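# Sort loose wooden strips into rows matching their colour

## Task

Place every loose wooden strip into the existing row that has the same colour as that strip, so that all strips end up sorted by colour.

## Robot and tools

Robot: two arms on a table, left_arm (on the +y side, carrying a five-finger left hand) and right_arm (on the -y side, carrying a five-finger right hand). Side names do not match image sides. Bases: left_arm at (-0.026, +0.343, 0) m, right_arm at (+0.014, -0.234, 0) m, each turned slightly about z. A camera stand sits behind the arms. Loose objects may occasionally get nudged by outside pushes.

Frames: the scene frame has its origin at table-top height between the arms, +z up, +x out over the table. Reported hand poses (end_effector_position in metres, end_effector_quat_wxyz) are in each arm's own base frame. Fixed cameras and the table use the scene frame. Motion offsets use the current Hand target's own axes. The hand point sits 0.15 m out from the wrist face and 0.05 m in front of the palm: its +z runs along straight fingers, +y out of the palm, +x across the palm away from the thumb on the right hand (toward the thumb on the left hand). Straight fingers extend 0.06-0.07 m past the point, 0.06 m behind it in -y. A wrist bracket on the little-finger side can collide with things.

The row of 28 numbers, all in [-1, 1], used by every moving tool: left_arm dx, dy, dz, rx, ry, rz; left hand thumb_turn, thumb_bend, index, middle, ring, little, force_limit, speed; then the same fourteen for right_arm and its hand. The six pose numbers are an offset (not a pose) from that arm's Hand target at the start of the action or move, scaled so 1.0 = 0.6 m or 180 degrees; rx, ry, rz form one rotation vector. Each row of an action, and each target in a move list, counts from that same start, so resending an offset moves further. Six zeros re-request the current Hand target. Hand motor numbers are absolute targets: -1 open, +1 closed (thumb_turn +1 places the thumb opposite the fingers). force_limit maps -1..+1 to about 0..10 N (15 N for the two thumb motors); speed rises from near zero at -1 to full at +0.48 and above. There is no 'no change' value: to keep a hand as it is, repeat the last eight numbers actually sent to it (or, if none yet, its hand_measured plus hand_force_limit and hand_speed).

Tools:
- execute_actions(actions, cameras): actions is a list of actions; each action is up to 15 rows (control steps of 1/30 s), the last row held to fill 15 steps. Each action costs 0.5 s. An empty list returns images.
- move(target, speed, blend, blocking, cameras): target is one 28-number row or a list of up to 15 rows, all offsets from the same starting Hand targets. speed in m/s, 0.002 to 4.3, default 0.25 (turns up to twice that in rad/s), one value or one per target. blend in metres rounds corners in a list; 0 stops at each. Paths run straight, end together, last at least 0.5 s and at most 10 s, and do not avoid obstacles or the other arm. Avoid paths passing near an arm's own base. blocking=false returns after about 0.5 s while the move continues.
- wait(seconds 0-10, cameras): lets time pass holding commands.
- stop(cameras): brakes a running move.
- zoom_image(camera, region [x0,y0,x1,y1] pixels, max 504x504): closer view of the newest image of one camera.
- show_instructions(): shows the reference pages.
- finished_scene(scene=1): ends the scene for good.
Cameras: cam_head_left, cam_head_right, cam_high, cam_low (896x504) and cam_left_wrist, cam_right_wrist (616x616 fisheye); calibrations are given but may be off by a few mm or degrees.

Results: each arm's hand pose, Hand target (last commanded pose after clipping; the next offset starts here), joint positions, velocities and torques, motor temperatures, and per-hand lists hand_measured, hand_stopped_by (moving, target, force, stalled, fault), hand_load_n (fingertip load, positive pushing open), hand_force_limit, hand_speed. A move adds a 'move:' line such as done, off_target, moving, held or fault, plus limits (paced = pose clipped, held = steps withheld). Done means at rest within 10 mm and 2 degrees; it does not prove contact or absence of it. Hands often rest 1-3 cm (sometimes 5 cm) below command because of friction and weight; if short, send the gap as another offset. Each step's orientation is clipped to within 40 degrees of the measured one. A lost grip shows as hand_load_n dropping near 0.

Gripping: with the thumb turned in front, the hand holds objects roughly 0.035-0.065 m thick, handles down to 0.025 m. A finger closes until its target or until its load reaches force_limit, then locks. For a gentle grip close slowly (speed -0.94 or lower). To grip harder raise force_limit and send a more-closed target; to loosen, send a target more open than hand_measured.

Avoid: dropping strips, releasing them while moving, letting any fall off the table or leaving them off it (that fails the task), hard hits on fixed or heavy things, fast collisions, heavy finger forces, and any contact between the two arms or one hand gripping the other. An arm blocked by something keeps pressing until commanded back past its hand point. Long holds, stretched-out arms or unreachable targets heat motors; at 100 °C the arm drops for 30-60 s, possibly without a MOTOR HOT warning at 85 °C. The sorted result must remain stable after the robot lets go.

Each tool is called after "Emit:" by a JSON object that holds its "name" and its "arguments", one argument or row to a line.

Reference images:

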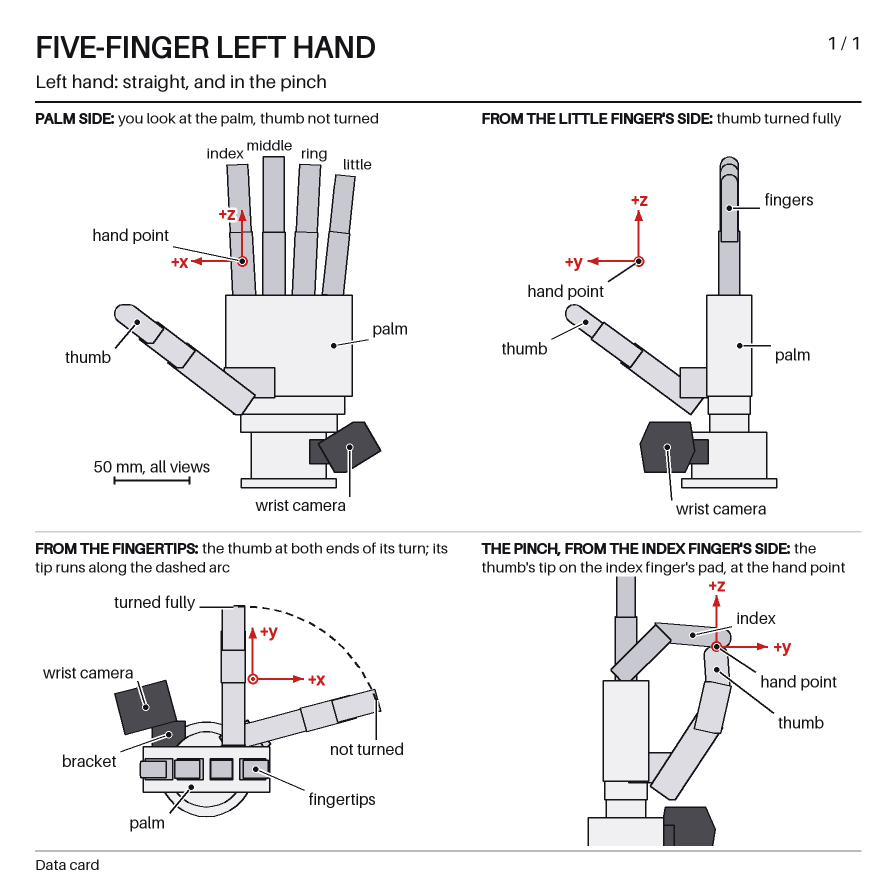

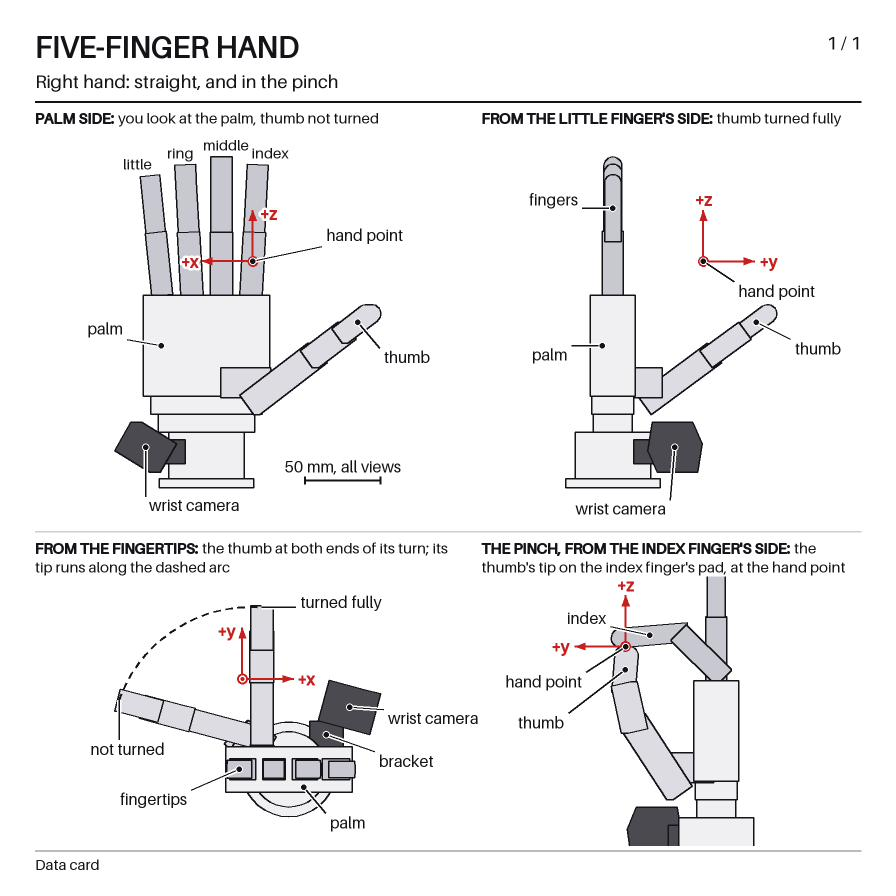

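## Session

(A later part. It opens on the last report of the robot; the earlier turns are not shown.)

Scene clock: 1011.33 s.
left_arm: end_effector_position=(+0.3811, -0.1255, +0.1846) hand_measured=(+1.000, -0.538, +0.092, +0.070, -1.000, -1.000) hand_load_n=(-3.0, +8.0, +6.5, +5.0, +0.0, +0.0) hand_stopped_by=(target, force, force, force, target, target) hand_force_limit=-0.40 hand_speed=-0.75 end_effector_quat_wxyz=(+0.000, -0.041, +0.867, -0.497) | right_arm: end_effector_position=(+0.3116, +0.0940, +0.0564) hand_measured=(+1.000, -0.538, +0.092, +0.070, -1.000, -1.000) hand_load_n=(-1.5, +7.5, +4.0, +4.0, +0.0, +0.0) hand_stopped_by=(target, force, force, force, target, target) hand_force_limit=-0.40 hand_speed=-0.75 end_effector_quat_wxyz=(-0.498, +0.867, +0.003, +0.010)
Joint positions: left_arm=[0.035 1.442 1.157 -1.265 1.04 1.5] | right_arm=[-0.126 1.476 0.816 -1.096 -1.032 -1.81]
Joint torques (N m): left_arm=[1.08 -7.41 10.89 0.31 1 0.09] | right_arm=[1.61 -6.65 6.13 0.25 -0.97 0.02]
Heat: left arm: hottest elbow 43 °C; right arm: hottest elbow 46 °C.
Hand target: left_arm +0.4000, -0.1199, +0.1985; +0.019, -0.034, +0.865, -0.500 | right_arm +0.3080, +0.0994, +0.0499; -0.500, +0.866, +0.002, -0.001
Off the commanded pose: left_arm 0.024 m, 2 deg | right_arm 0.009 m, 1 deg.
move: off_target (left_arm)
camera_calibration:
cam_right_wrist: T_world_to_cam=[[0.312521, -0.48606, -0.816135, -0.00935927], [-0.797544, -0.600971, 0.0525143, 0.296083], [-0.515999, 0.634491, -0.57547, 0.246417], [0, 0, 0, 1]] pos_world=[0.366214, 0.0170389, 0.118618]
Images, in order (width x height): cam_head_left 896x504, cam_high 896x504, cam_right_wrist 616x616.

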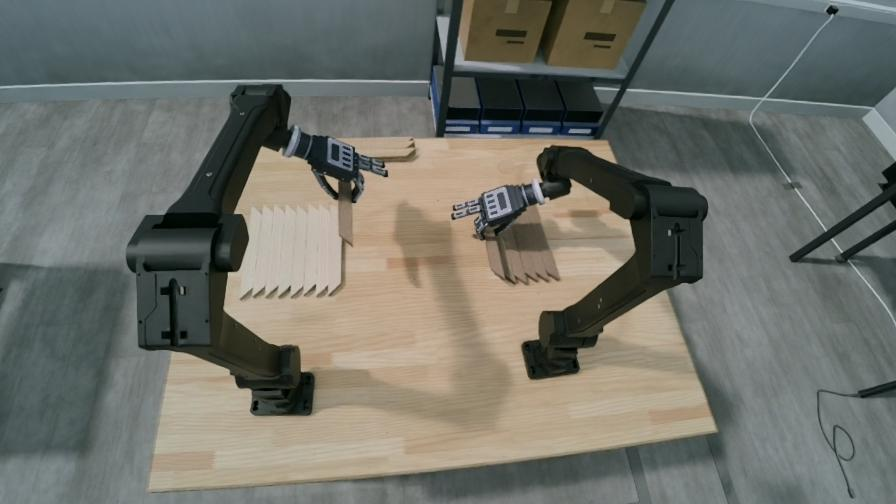

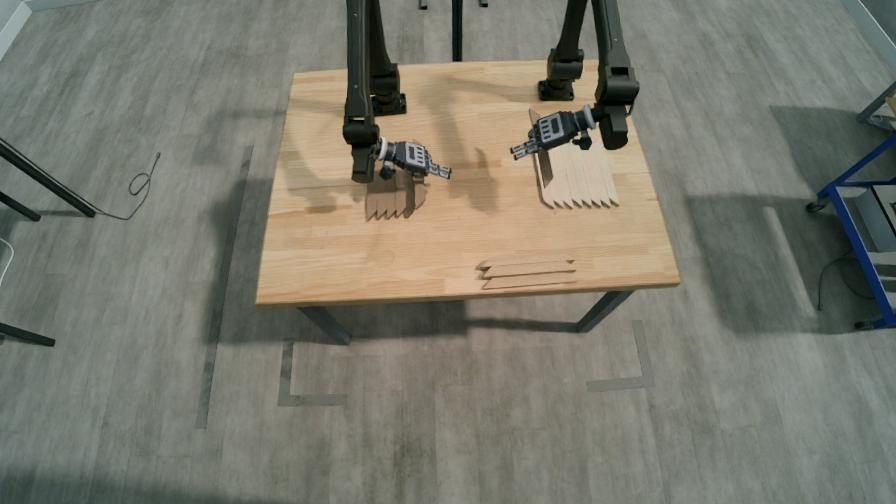

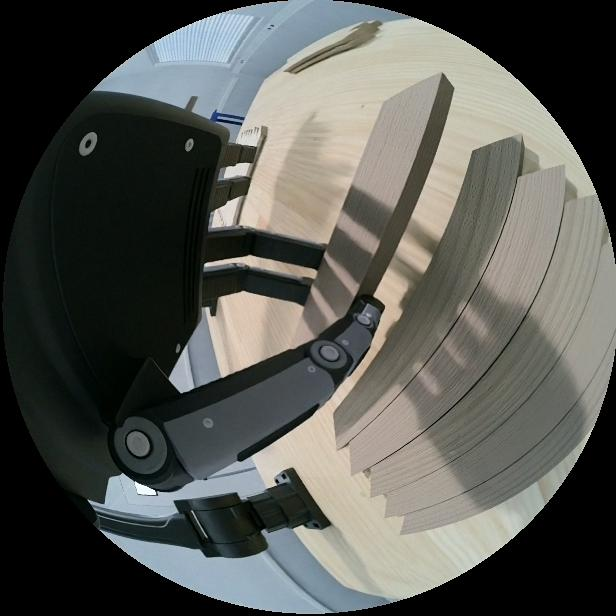

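Emit:
{"name": "zoom_image", "arguments": {
  "camera": "cam_high",
  "region": [350, 130, 480, 230]
}}

Emit:
{"name": "zoom_image", "arguments": {
  "camera": "cam_right_wrist",
  "region": [300, 50, 600, 350]
}}

Scaled by 3.877 from the camera's 896x504 image, which has a finer 1280x720 frame.

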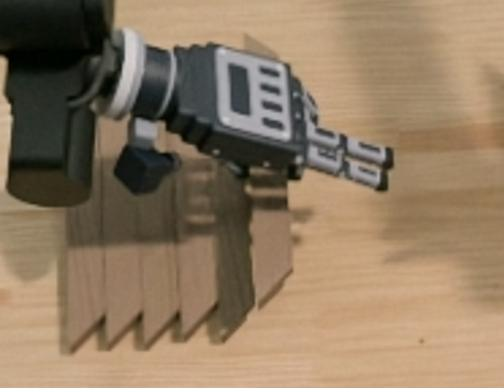

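Scaled by 1.680 from the camera's 616x616 image, which has a finer 880x880 frame.

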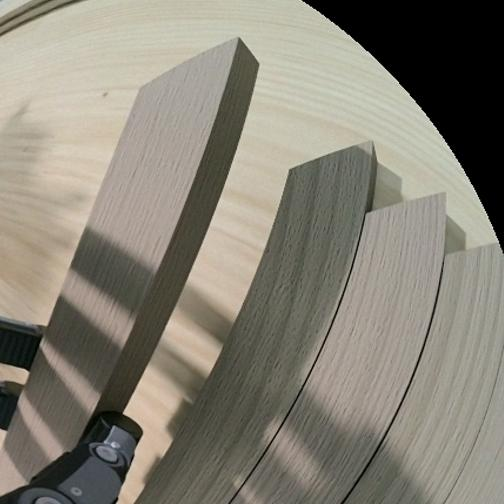

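Emit:
{"name": "move", "arguments": {
  "target": [
    [0,0,0,0,0,0,1,-0.3,0.2,0.2,-1,-1,-0.4,-0.75,0.0083,-0.0117,0.0202,0,-0.0048,-0.0028,1,-0.3,0.2,0.2,-1,-1,-0.4,-0.75],
    [0,0,0,0,0,0,1,-0.3,0.2,0.2,-1,-1,-0.4,-0.75,0.0083,0.0418,0.051,0,-0.0048,-0.0028,1,-0.3,0.2,0.2,-1,-1,-0.4,-0.75]
  ],
  "speed": 0.05,
  "cameras": ["cam_head_left","cam_right_wrist","cam_high"]
}}

Emit:
{"name": "zoom_image", "arguments": {
  "camera": "cam_head_left",
  "region": [400, 180, 580, 310]
}}

Emit:
{"name": "zoom_image", "arguments": {
  "camera": "cam_high",
  "region": [350, 130, 480, 230]
}}

Scene clock: 1071.93 s.
left_arm: end_effector_position=(+0.3811, -0.1254, +0.1846) hand_measured=(+1.000, -0.538, +0.092, +0.070, -1.000, -1.000) hand_load_n=(-3.0, +8.5, +6.5, +5.0, +0.0, +0.0) hand_stopped_by=(target, force, force, force, target, target) hand_force_limit=-0.40 hand_speed=-0.75 end_effector_quat_wxyz=(+0.000, -0.040, +0.867, -0.497) | right_arm: end_effector_position=(+0.3169, +0.1082, +0.0196) hand_measured=(+1.000, -0.538, +0.092, +0.070, -1.000, -1.000) hand_load_n=(-1.5, +7.5, +4.0, +4.0, +0.0, +0.0) hand_stopped_by=(target, force, force, force, target, target) hand_force_limit=-0.40 hand_speed=-0.75 end_effector_quat_wxyz=(-0.498, +0.867, +0.010, +0.004)
Joint positions: left_arm=[0.035 1.442 1.157 -1.265 1.04 1.501] | right_arm=[-0.082 1.559 0.786 -0.941 -1.037 -1.757]
Joint torques (N m): left_arm=[1.03 -7.88 10.89 0.28 1 0.1] | right_arm=[1.49 -7 5.56 0.38 -0.95 -0.01]
Motor temperatures (°C): left_arm=[25 26 48 25 25 22] | right_arm=[25 28 42 24 25 24]
Heat: left arm: hottest elbow 48 °C; right arm: hottest elbow 42 °C.
Hand target: left_arm +0.4000, -0.1199, +0.1985; +0.019, -0.034, +0.865, -0.500 | right_arm +0.3128, +0.1133, +0.0128; -0.500, +0.866, +0.009, -0.006
Off the commanded pose: left_arm 0.024 m, 2 deg | right_arm 0.009 m, 1 deg.
move: off_target (left_arm)
camera_calibration:
cam_right_wrist: T_world_to_cam=[[0.318092, -0.480193, -0.817455, -0.0365191], [-0.787121, -0.614376, 0.0546106, 0.308885], [-0.528448, 0.626065, -0.573398, 0.223834], [0, 0, 0, 1]] pos_world=[0.373031, 0.0321005, 0.0816249]
Images, in order (width x height): cam_head_left 896x504, cam_high 896x504, cam_right_wrist 616x616.

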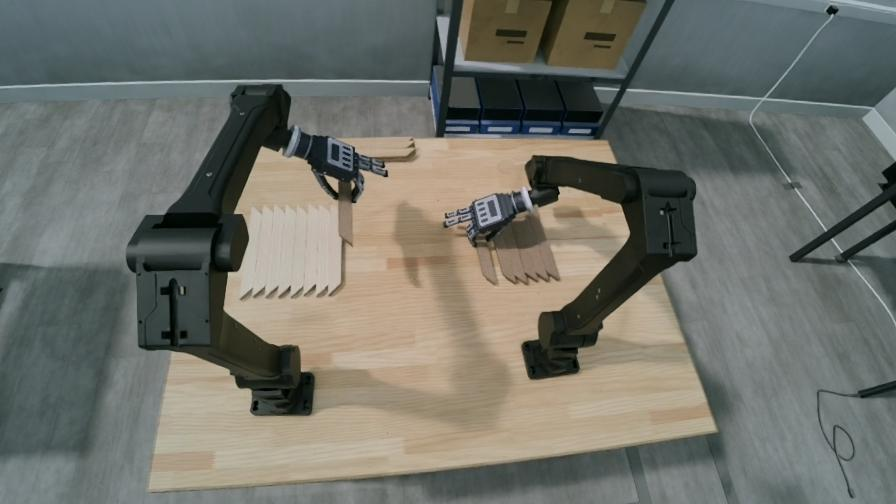

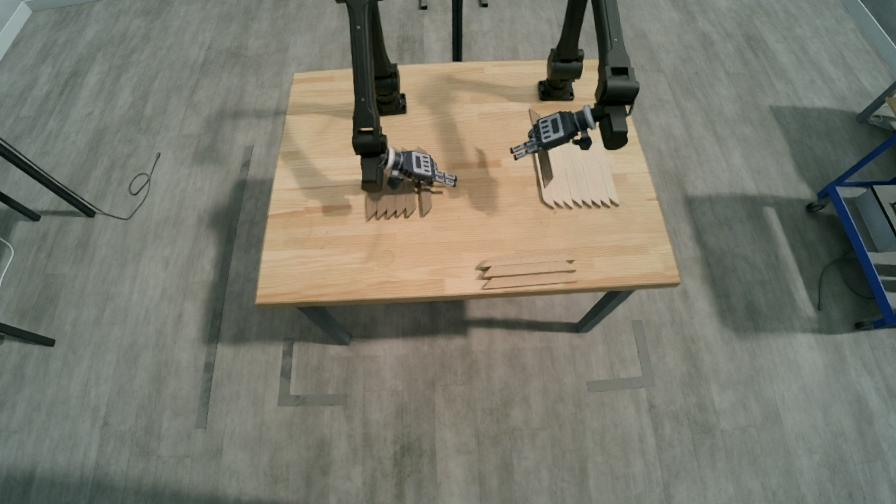

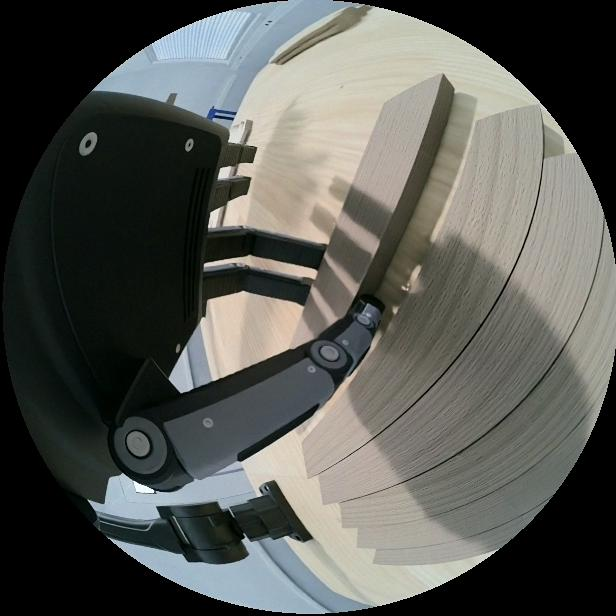

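Scaled by 2.800 from the camera's 896x504 image, which has a finer 1280x720 frame.

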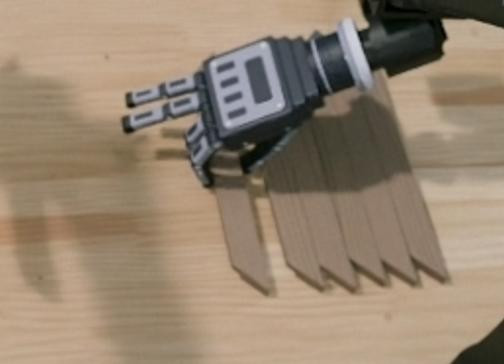

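Scaled by 3.877 from the camera's 896x504 image, which has a finer 1280x720 frame.

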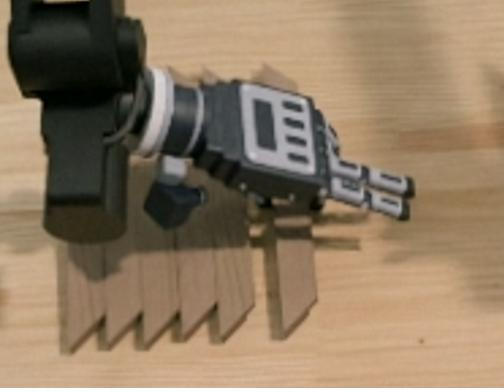

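Emit:
{"name": "move", "arguments": {
  "target": [
    [0,0,0,0,0,0,1,-0.3,0.2,0.2,-1,-1,-0.4,-0.75,0,0,0,0,0,0,1,-0.6,-0.25,-0.25,-1,-1,-0.4,-0.7],
    [0,0,0,0,0,0,1,-0.3,0.2,0.2,-1,-1,-0.4,-0.75,0,-0.0794,-0.0458,0,0,0,1,-0.6,-0.25,-0.25,-1,-1,-0.4,-0.7],
    [0,0,0,0,0,0,1,-0.3,0.2,0.2,-1,-1,-0.4,-0.75,-0.05,-0.0794,-0.0458,0,0,0,-1,-1,-0.25,-0.25,-0.25,-0.25,-0.4,0],
    [0,0,0,0,0,0,1,-0.3,0.2,0.2,-1,-1,-0.4,-0.75,-0.05,-0.0015,-0.001,0,0,0,-1,-1,-0.25,-0.25,-0.25,-0.25,-0.4,0]
  ],
  "speed": 0.08,
  "cameras": ["cam_head_left","cam_right_wrist","cam_high"]
}}

Emit:
{"name": "zoom_image", "arguments": {
  "camera": "cam_head_left",
  "region": [400, 180, 580, 310]
}}

Scene clock: 1094.33 s.
left_arm: end_effector_position=(+0.3811, -0.1254, +0.1846) hand_measured=(+1.000, -0.538, +0.092, +0.070, -1.000, -1.000) hand_load_n=(-3.0, +8.0, +6.5, +5.0, +0.0, +0.0) hand_stopped_by=(target, force, force, force, target, target) hand_force_limit=-0.40 hand_speed=-0.75 end_effector_quat_wxyz=(+0.000, -0.040, +0.867, -0.497) | right_arm: end_effector_position=(+0.2860, +0.1112, +0.0210) hand_measured=(-1.000, -1.000, -0.250, -0.250, -0.250, -0.250) hand_load_n=(+0.0, +0.0, +0.0, +0.0, +0.0, +0.0) hand_stopped_by=(target, target, target, target, target, target) hand_force_limit=-0.40 hand_speed=0.00 end_effector_quat_wxyz=(-0.500, +0.866, +0.009, +0.000)
Joint positions: left_arm=[0.035 1.442 1.157 -1.265 1.04 1.501] | right_arm=[-0.081 1.491 0.708 -0.943 -1.039 -1.762]
Joint torques (N m): left_arm=[1.2 -7.94 10.88 0.29 0.99 0.11] | right_arm=[0.91 -6.07 5.42 0.42 -0.8 -0.08]
Heat: left arm: hottest elbow 49 °C; right arm: hottest elbow 40 °C.
Hand target: left_arm +0.4000, -0.1199, +0.1985; +0.019, -0.034, +0.865, -0.500 | right_arm +0.2829, +0.1127, +0.0140; -0.500, +0.866, +0.009, -0.006
Off the commanded pose: left_arm 0.024 m, 2 deg | right_arm 0.008 m, 1 deg.
move: off_target (left_arm)
camera_calibration:
cam_right_wrist: T_world_to_cam=[[0.313435, -0.476586, -0.821355, -0.0230677], [-0.785024, -0.616718, 0.0582755, 0.28591], [-0.534317, 0.626518, -0.567433, 0.208036], [0, 0, 0, 1]] pos_world=[0.342834, 0.0349942, 0.0824381]
Images, in order (width x height): cam_head_left 896x504, cam_high 896x504, cam_right_wrist 616x616.

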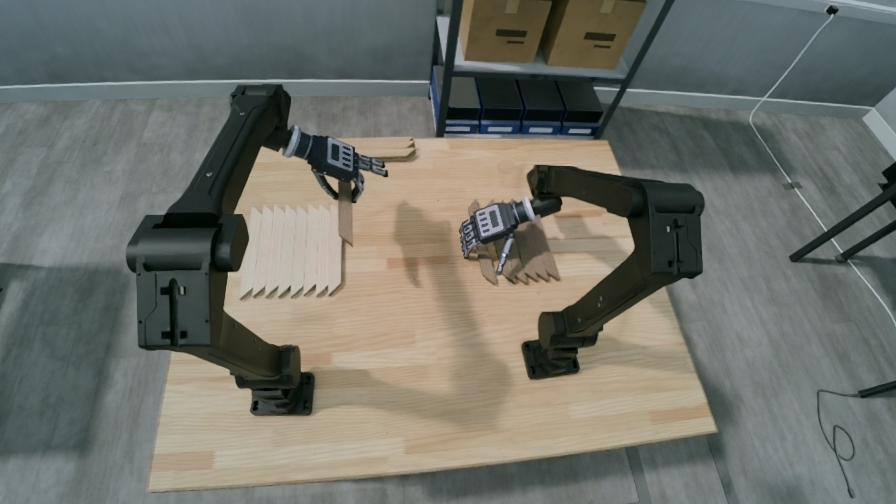

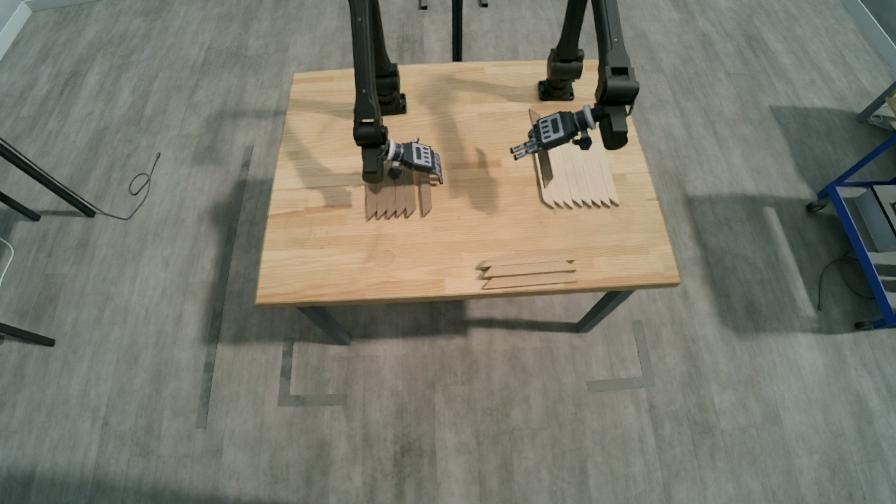

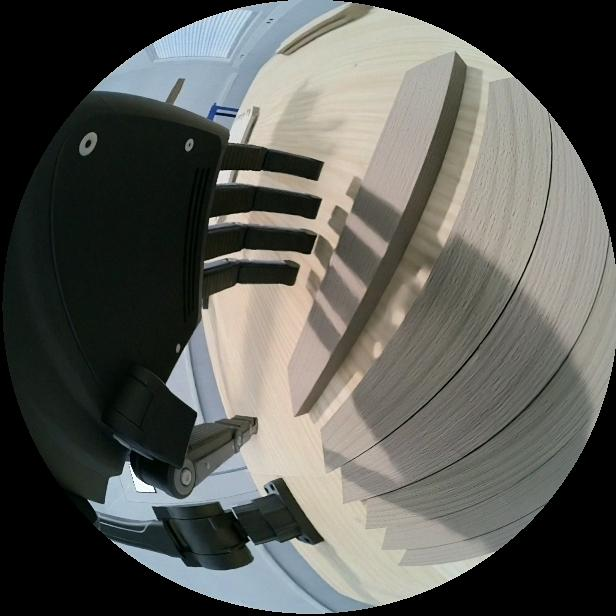

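Scaled by 2.800 from the camera's 896x504 image, which has a finer 1280x720 frame.

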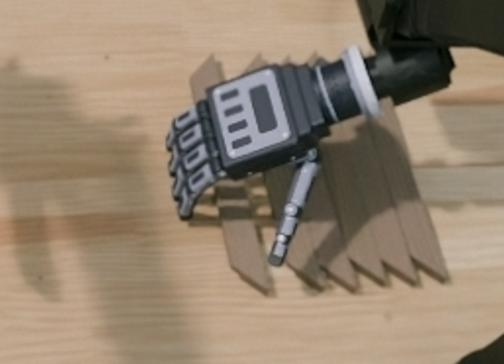

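Emit:
{"name": "move", "arguments": {
  "target": [0,0,0,0,0,0,1,-0.3,0.2,0.2,-1,-1,-0.4,-0.75,0.014,0.0417,-0.0722,0,0,0,-1,-1,-0.25,-0.25,-0.25,-0.25,-0.4,0],
  "speed": 0.04,
  "cameras": ["cam_head_left","cam_right_wrist"]
}}

Emit:
{"name": "zoom_image", "arguments": {
  "camera": "cam_head_left",
  "region": [400, 180, 580, 310]
}}

Scene clock: 1112.57 s.
left_arm: end_effector_position=(+0.3811, -0.1254, +0.1846) hand_measured=(+1.000, -0.538, +0.092, +0.070, -1.000, -1.000) hand_load_n=(-3.5, +8.0, +6.5, +5.0, +0.0, +0.0) hand_stopped_by=(target, force, force, force, target, target) hand_force_limit=-0.40 hand_speed=-0.75 end_effector_quat_wxyz=(+0.000, -0.040, +0.867, -0.497) | right_arm: end_effector_position=(+0.2787, +0.0744, +0.0171) hand_measured=(-1.000, -1.000, -0.250, -0.250, -0.250, -0.250) hand_load_n=(+0.0, +0.0, +0.0, +3.0, +0.0, +0.0) hand_stopped_by=(target, target, target, target, target, target) hand_force_limit=-0.40 hand_speed=0.00 end_effector_quat_wxyz=(-0.507, +0.862, +0.009, -0.012)
Joint positions: left_arm=[0.035 1.442 1.157 -1.265 1.04 1.501] | right_arm=[-0.203 1.568 0.753 -1.157 -1.016 -2.019]
Joint torques (N m): left_arm=[1.08 -7.88 10.88 0.27 1 0.09] | right_arm=[-1.08 -5.83 8.23 -0.49 0.08 -0.2]
Heat: left arm: hottest elbow 49 °C; right arm: hottest elbow 39 °C.
Hand target: left_arm +0.4000, -0.1199, +0.1985; +0.019, -0.034, +0.865, -0.500 | right_arm +0.2925, +0.0629, +0.0140; -0.500, +0.866, +0.009, -0.005
Off the commanded pose: left_arm 0.024 m, 2 deg | right_arm 0.018 m, 1 deg.
move: off_target (left_arm, right_arm)
camera_calibration:
cam_right_wrist: T_world_to_cam=[[0.301253, -0.458166, -0.83626, -0.0392638], [-0.775706, -0.627789, 0.0645104, 0.255899], [-0.554551, 0.629258, -0.544525, 0.229948], [0, 0, 0, 1]] pos_world=[0.337848, -0.0020357, 0.0758698]
Images, in order (width x height): cam_head_left 896x504, cam_right_wrist 616x616.

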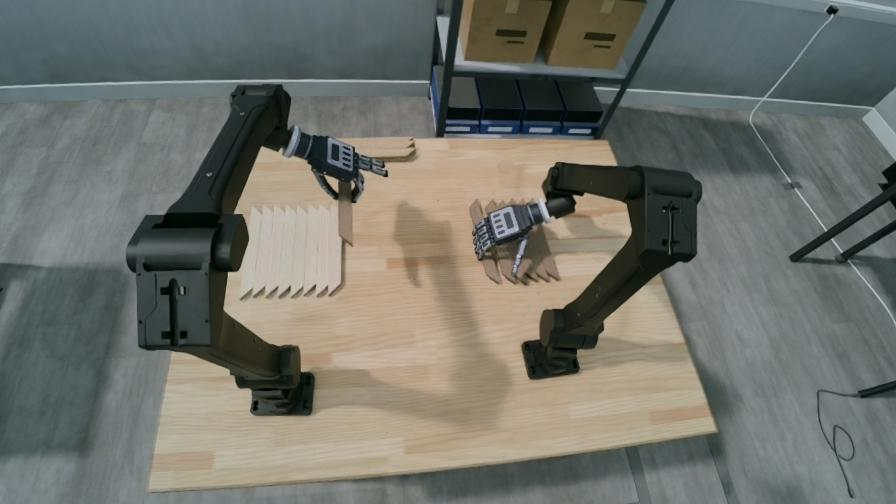

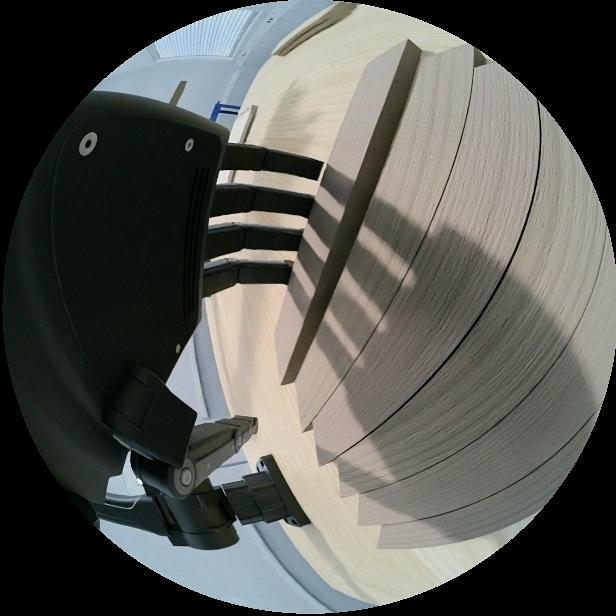

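Scaled by 2.800 from the camera's 896x504 image, which has a finer 1280x720 frame.

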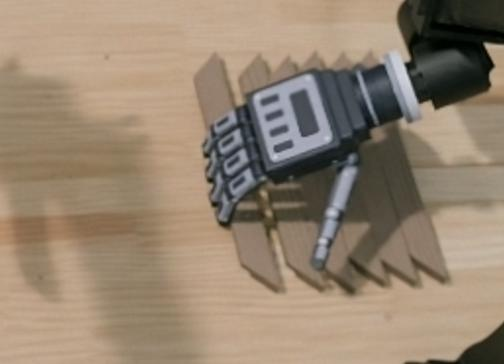

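Emit:
{"name": "move", "arguments": {
  "target": [0,0,0,0,0,0,1,-0.3,0.2,0.2,-1,-1,-0.4,-0.75,0.0218,0.0157,-0.0338,0,0,0,-1,-1,-0.25,-0.25,-0.25,-0.25,-0.4,0],
  "speed": 0.04,
  "cameras": ["cam_head_left","cam_right_wrist"]
}}

Emit:
{"name": "zoom_image", "arguments": {
  "camera": "cam_head_left",
  "region": [400, 180, 580, 310]
}}

Scene clock: 1123.10 s.
left_arm: end_effector_position=(+0.3811, -0.1254, +0.1846) hand_measured=(+1.000, -0.538, +0.092, +0.070, -1.000, -1.000) hand_load_n=(-3.0, +8.0, +6.5, +5.0, +0.0, +0.0) hand_stopped_by=(target, force, force, force, target, target) hand_force_limit=-0.40 hand_speed=-0.75 end_effector_quat_wxyz=(+0.000, -0.040, +0.867, -0.497) | right_arm: end_effector_position=(+0.2875, +0.0556, +0.0180) hand_measured=(-1.000, -1.000, -0.250, -0.250, -0.250, -0.250) hand_load_n=(+0.0, +0.0, +0.5, +2.5, +0.0, +0.0) hand_stopped_by=(target, target, target, target, target, target) hand_force_limit=-0.40 hand_speed=0.00 end_effector_quat_wxyz=(-0.502, +0.865, +0.000, -0.018)
Joint positions: left_arm=[0.035 1.442 1.157 -1.265 1.04 1.501] | right_arm=[-0.247 1.605 0.802 -1.222 -0.986 -2.064]
Joint torques (N m): left_arm=[1.14 -7.94 10.88 0.28 0.99 0.1] | right_arm=[-1.32 -6.59 8.94 -0.49 0.03 -0.19]
Heat: left arm: hottest elbow 50 °C; right arm: hottest elbow 40 °C.
Hand target: left_arm +0.4000, -0.1199, +0.1985; +0.019, -0.034, +0.865, -0.500 | right_arm +0.3060, +0.0408, +0.0159; -0.500, +0.866, +0.009, -0.005
Off the commanded pose: left_arm 0.024 m, 2 deg | right_arm 0.024 m, 2 deg.
joint sent to its limit (right arm) — joint 6 (wrist roll), lower limit. The joint targets still meet the commanded pose.
move: off_target (left_arm, right_arm)
camera_calibration:
cam_right_wrist: T_world_to_cam=[[0.280949, -0.472064, -0.835598, -0.0432218], [-0.780893, -0.61859, 0.0869108, 0.251451], [-0.55792, 0.628094, -0.542423, 0.248135], [0, 0, 0, 1]] pos_world=[0.346939, -0.0207106, 0.0766246]
Images, in order (width x height): cam_head_left 896x504, cam_right_wrist 616x616.

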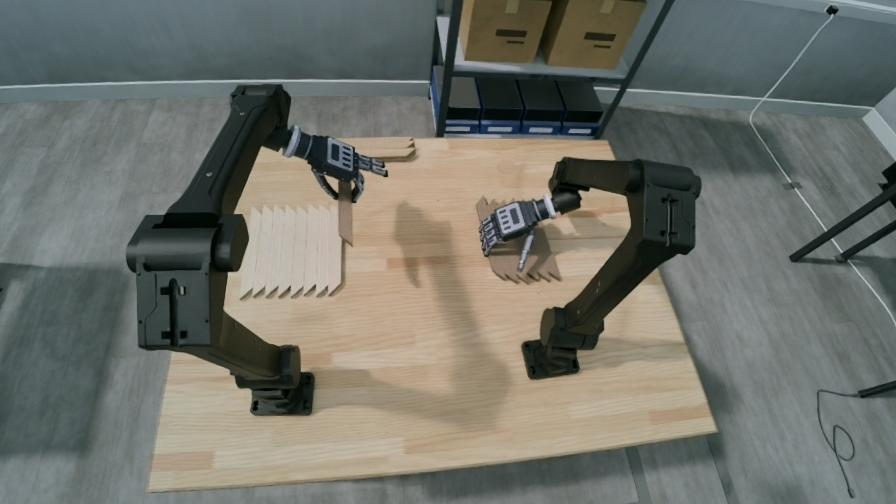

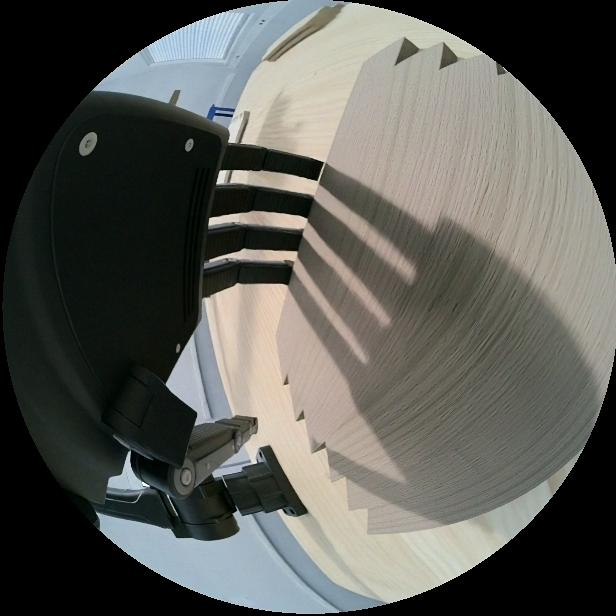

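Scaled by 2.800 from the camera's 896x504 image, which has a finer 1280x720 frame.

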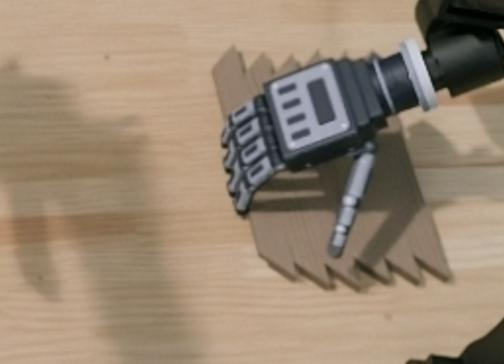

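Emit:
{"name": "move", "arguments": {
  "target": [
    [0,0,0,0,0,0,1,-0.3,0.2,0.2,-1,-1,-0.4,-0.75,-0.0173,-0.0343,0.046,0,0,0,-1,-1,-0.25,-0.25,-0.25,-0.25,-0.4,0],
    [0,0,0,0,0,0,1,-0.3,0.2,0.2,-1,-1,-0.4,-0.75,-0.0173,-0.121,-0.004,0,0,0,-1,-1,-0.25,-0.25,-0.25,-0.25,-0.4,0],
    [0.0615,-0.1225,0.474,0,-0.0063,-0.0036,1,-0.3,0.2,0.2,-1,-1,-0.4,-0.75,0.1555,-0.2308,-0.2133,0,0,0,-1,-1,-0.25,-0.25,-0.25,-0.25,-0.4,0]
  ],
  "speed": [0.08,0.12,0.15],
  "cameras": ["cam_head_left","cam_left_wrist","cam_high"]
}}

Emit:
{"name": "zoom_image", "arguments": {
  "camera": "cam_head_left",
  "region": [400, 180, 580, 310]
}}

Emit:
{"name": "zoom_image", "arguments": {
  "camera": "cam_high",
  "region": [350, 130, 480, 230]
}}

Scene clock: 1182.97 s.
left_arm: end_effector_position=(+0.3748, -0.3931, +0.1089) hand_measured=(+1.000, -0.538, +0.092, +0.070, -1.000, -1.000) hand_load_n=(-3.0, +8.0, +6.5, +5.0, +0.0, +0.0) hand_stopped_by=(target, force, force, force, target, target) hand_force_limit=-0.40 hand_speed=-0.75 end_effector_quat_wxyz=(+0.015, -0.047, +0.871, -0.489) | right_arm: end_effector_position=(+0.3876, +0.0111, +0.1926) hand_measured=(-1.000, -1.000, -0.250, -0.250, -0.250, -0.250) hand_load_n=(-0.5, +0.0, +0.0, +0.0, +0.0, +0.0) hand_stopped_by=(target, target, target, target, target, target) hand_force_limit=-0.40 hand_speed=0.00 end_effector_quat_wxyz=(-0.481, +0.876, -0.004, +0.022)
Joint positions: left_arm=[-0.573 1.573 1.035 -0.245 0.741 0.569] | right_arm=[-0.287 1.55 1.305 -1.679 -0.963 -2.034]
Joint torques (N m): left_arm=[-0.91 -10.46 9.44 2.8 0.28 -0.18] | right_arm=[-0.56 -8.53 11.96 -0.83 -0.59 0.04]
Heat: left arm: hottest elbow 50 °C; right arm: hottest elbow 42 °C.
Hand target: left_arm +0.3849, -0.4051, +0.1199; +0.025, -0.043, +0.865, -0.499 | right_arm +0.4002, +0.0012, +0.1997; -0.500, +0.866, +0.009, -0.006
Off the commanded pose: left_arm 0.019 m, 2 deg | right_arm 0.018 m, 4 deg.
joint sent to its limit (right arm) — joint 4 (wrist pitch), lower limit. The joint targets are off in orientation, not in position.
move: off_target (left_arm, right_arm)
camera_calibration:
cam_left_wrist: T_world_to_cam=[[-0.154142, -0.510097, 0.846193, -0.241875], [-0.872, 0.472944, 0.126255, 0.497224], [-0.464604, -0.718418, -0.517705, 0.0608862], [0, 0, 0, 1]] pos_world=[0.424584, -0.314797, 0.173417]
Images, in order (width x height): cam_head_left 896x504, cam_high 896x504, cam_left_wrist 616x616.

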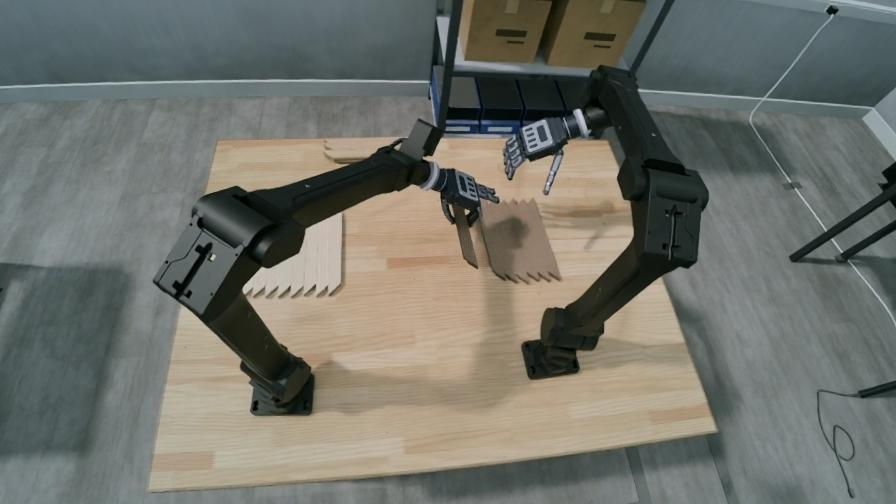

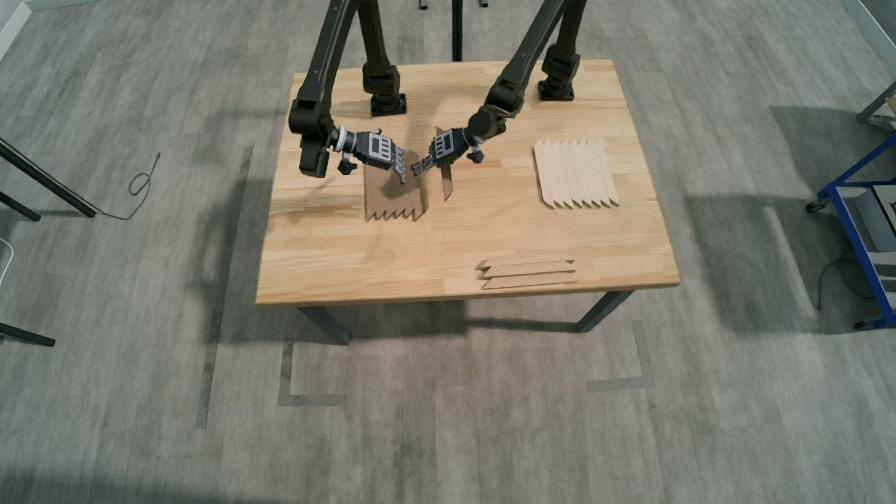

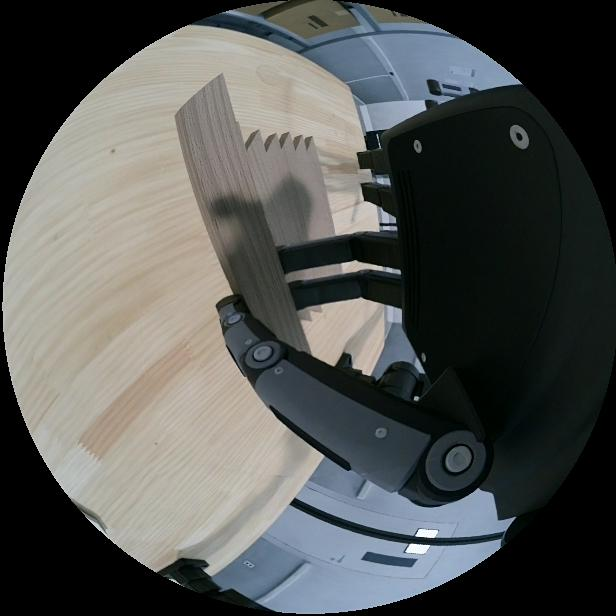

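Scaled by 2.800 from the camera's 896x504 image, which has a finer 1280x720 frame.

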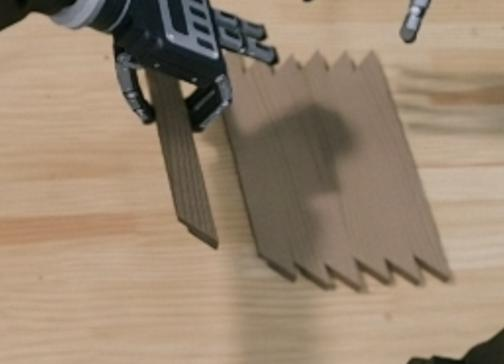

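Scaled by 3.877 from the camera's 896x504 image, which has a finer 1280x720 frame.

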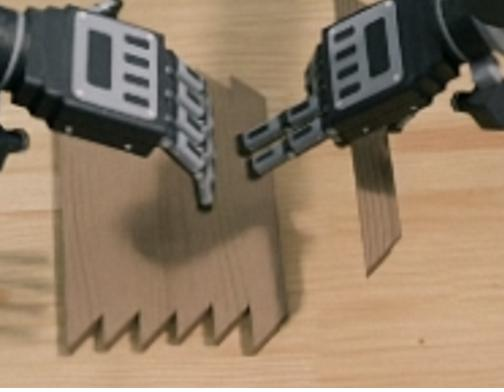

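Emit:
{"name": "move", "arguments": {
  "target": [0.01,0.0895,0.0717,0,0,0,1,-0.3,0.2,0.2,-1,-1,-0.4,-0.75,0,0,0,0,0,0,-1,-1,-0.25,-0.25,-0.25,-0.25,-0.4,0],
  "speed": 0.1,
  "cameras": ["cam_head_left","cam_left_wrist","cam_high"]
}}

Emit:
{"name": "zoom_image", "arguments": {
  "camera": "cam_head_left",
  "region": [400, 180, 580, 310]
}}

Emit:
{"name": "zoom_image", "arguments": {
  "camera": "cam_high",
  "region": [350, 130, 480, 230]
}}

Scene clock: 1223.20 s.
left_arm: end_effector_position=(+0.3819, -0.4071, +0.0521) hand_measured=(+1.000, -0.538, +0.092, +0.070, -1.000, -1.000) hand_load_n=(-3.0, +8.0, +6.5, +5.0, +0.0, +0.0) hand_stopped_by=(target, force, force, force, target, target) hand_force_limit=-0.40 hand_speed=-0.75 end_effector_quat_wxyz=(+0.025, -0.046, +0.867, -0.495) | right_arm: end_effector_position=(+0.3876, +0.0111, +0.1926) hand_measured=(-1.000, -1.000, -0.250, -0.250, -0.250, -0.250) hand_load_n=(+0.0, +0.0, +0.0, +0.0, +0.0, -0.5) hand_stopped_by=(target, target, target, target, target, target) hand_force_limit=-0.40 hand_speed=0.00 end_effector_quat_wxyz=(-0.481, +0.876, -0.004, +0.022)
Joint positions: left_arm=[-0.591 1.688 0.988 -0.045 0.723 0.546] | right_arm=[-0.287 1.55 1.305 -1.679 -0.963 -2.034]
Joint torques (N m): left_arm=[-1.26 -11.16 6.95 2.86 0.25 -0.13] | right_arm=[-0.44 -8.59 11.97 -0.8 -0.59 0.03]
Motor temperatures (°C): left_arm=[25 27 48 25 24 22] | right_arm=[25 29 51 24 24 24]
Heat: left arm: hottest elbow 48 °C; right arm: hottest elbow 51 °C.
Hand target: left_arm +0.3799, -0.4160, +0.0520; +0.025, -0.043, +0.865, -0.499 | right_arm +0.4002, +0.0012, +0.1997; -0.500, +0.866, +0.009, -0.006
Off the commanded pose: left_arm 0.009 m, 1 deg | right_arm 0.018 m, 4 deg.
joint sent to its limit (right arm) — joint 4 (wrist pitch), lower limit. The joint targets are off in orientation, not in position.
move: off_target (right_arm)
camera_calibration:
cam_left_wrist: T_world_to_cam=[[-0.168127, -0.500209, 0.849426, -0.190624], [-0.877815, 0.468041, 0.101873, 0.518761], [-0.448524, -0.728511, -0.517782, 0.0143629], [0, 0, 0, 1]] pos_world=[0.429769, -0.32769, 0.11651]
Images, in order (width x height): cam_head_left 896x504, cam_high 896x504, cam_left_wrist 616x616.

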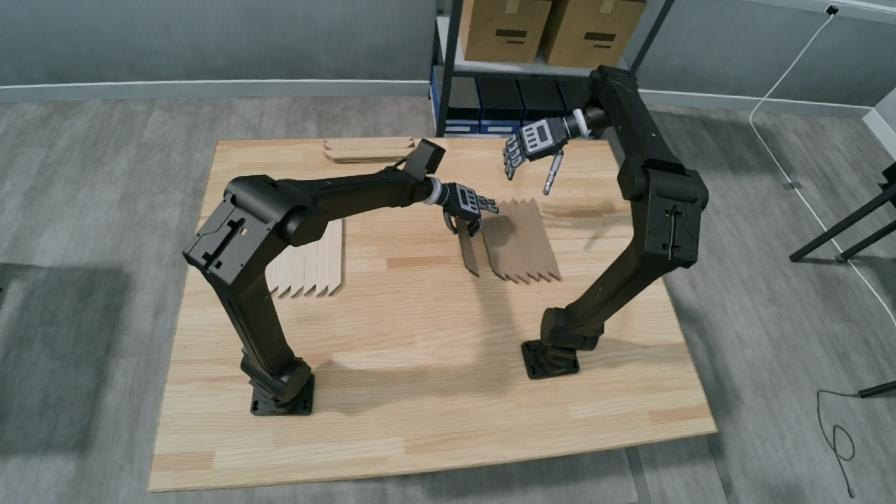

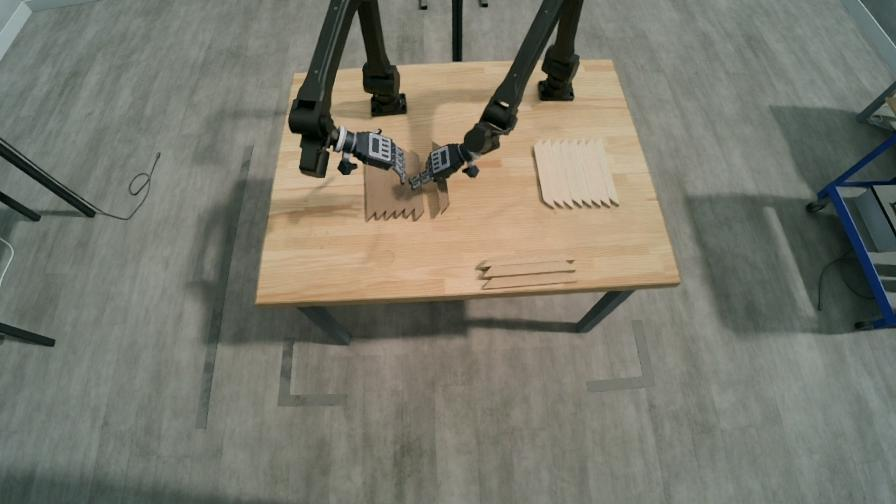

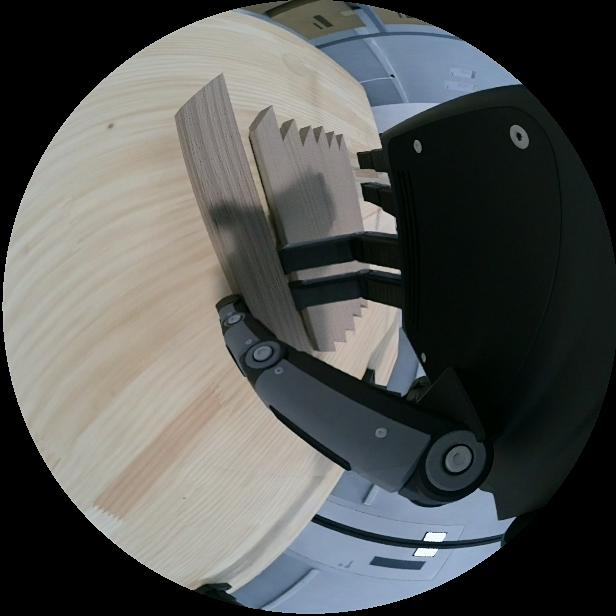

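Scaled by 2.800 from the camera's 896x504 image, which has a finer 1280x720 frame.

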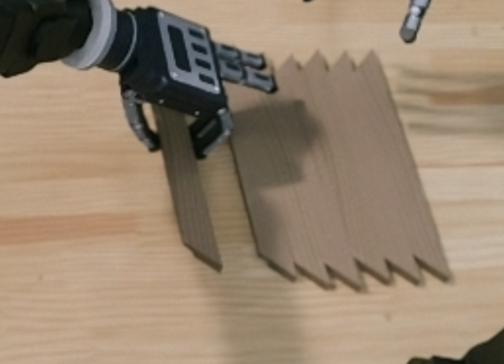

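Scaled by 3.877 from the camera's 896x504 image, which has a finer 1280x720 frame.

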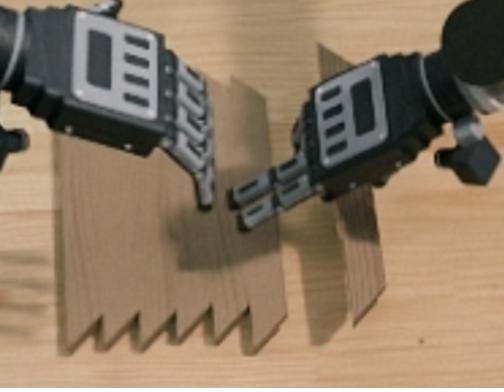

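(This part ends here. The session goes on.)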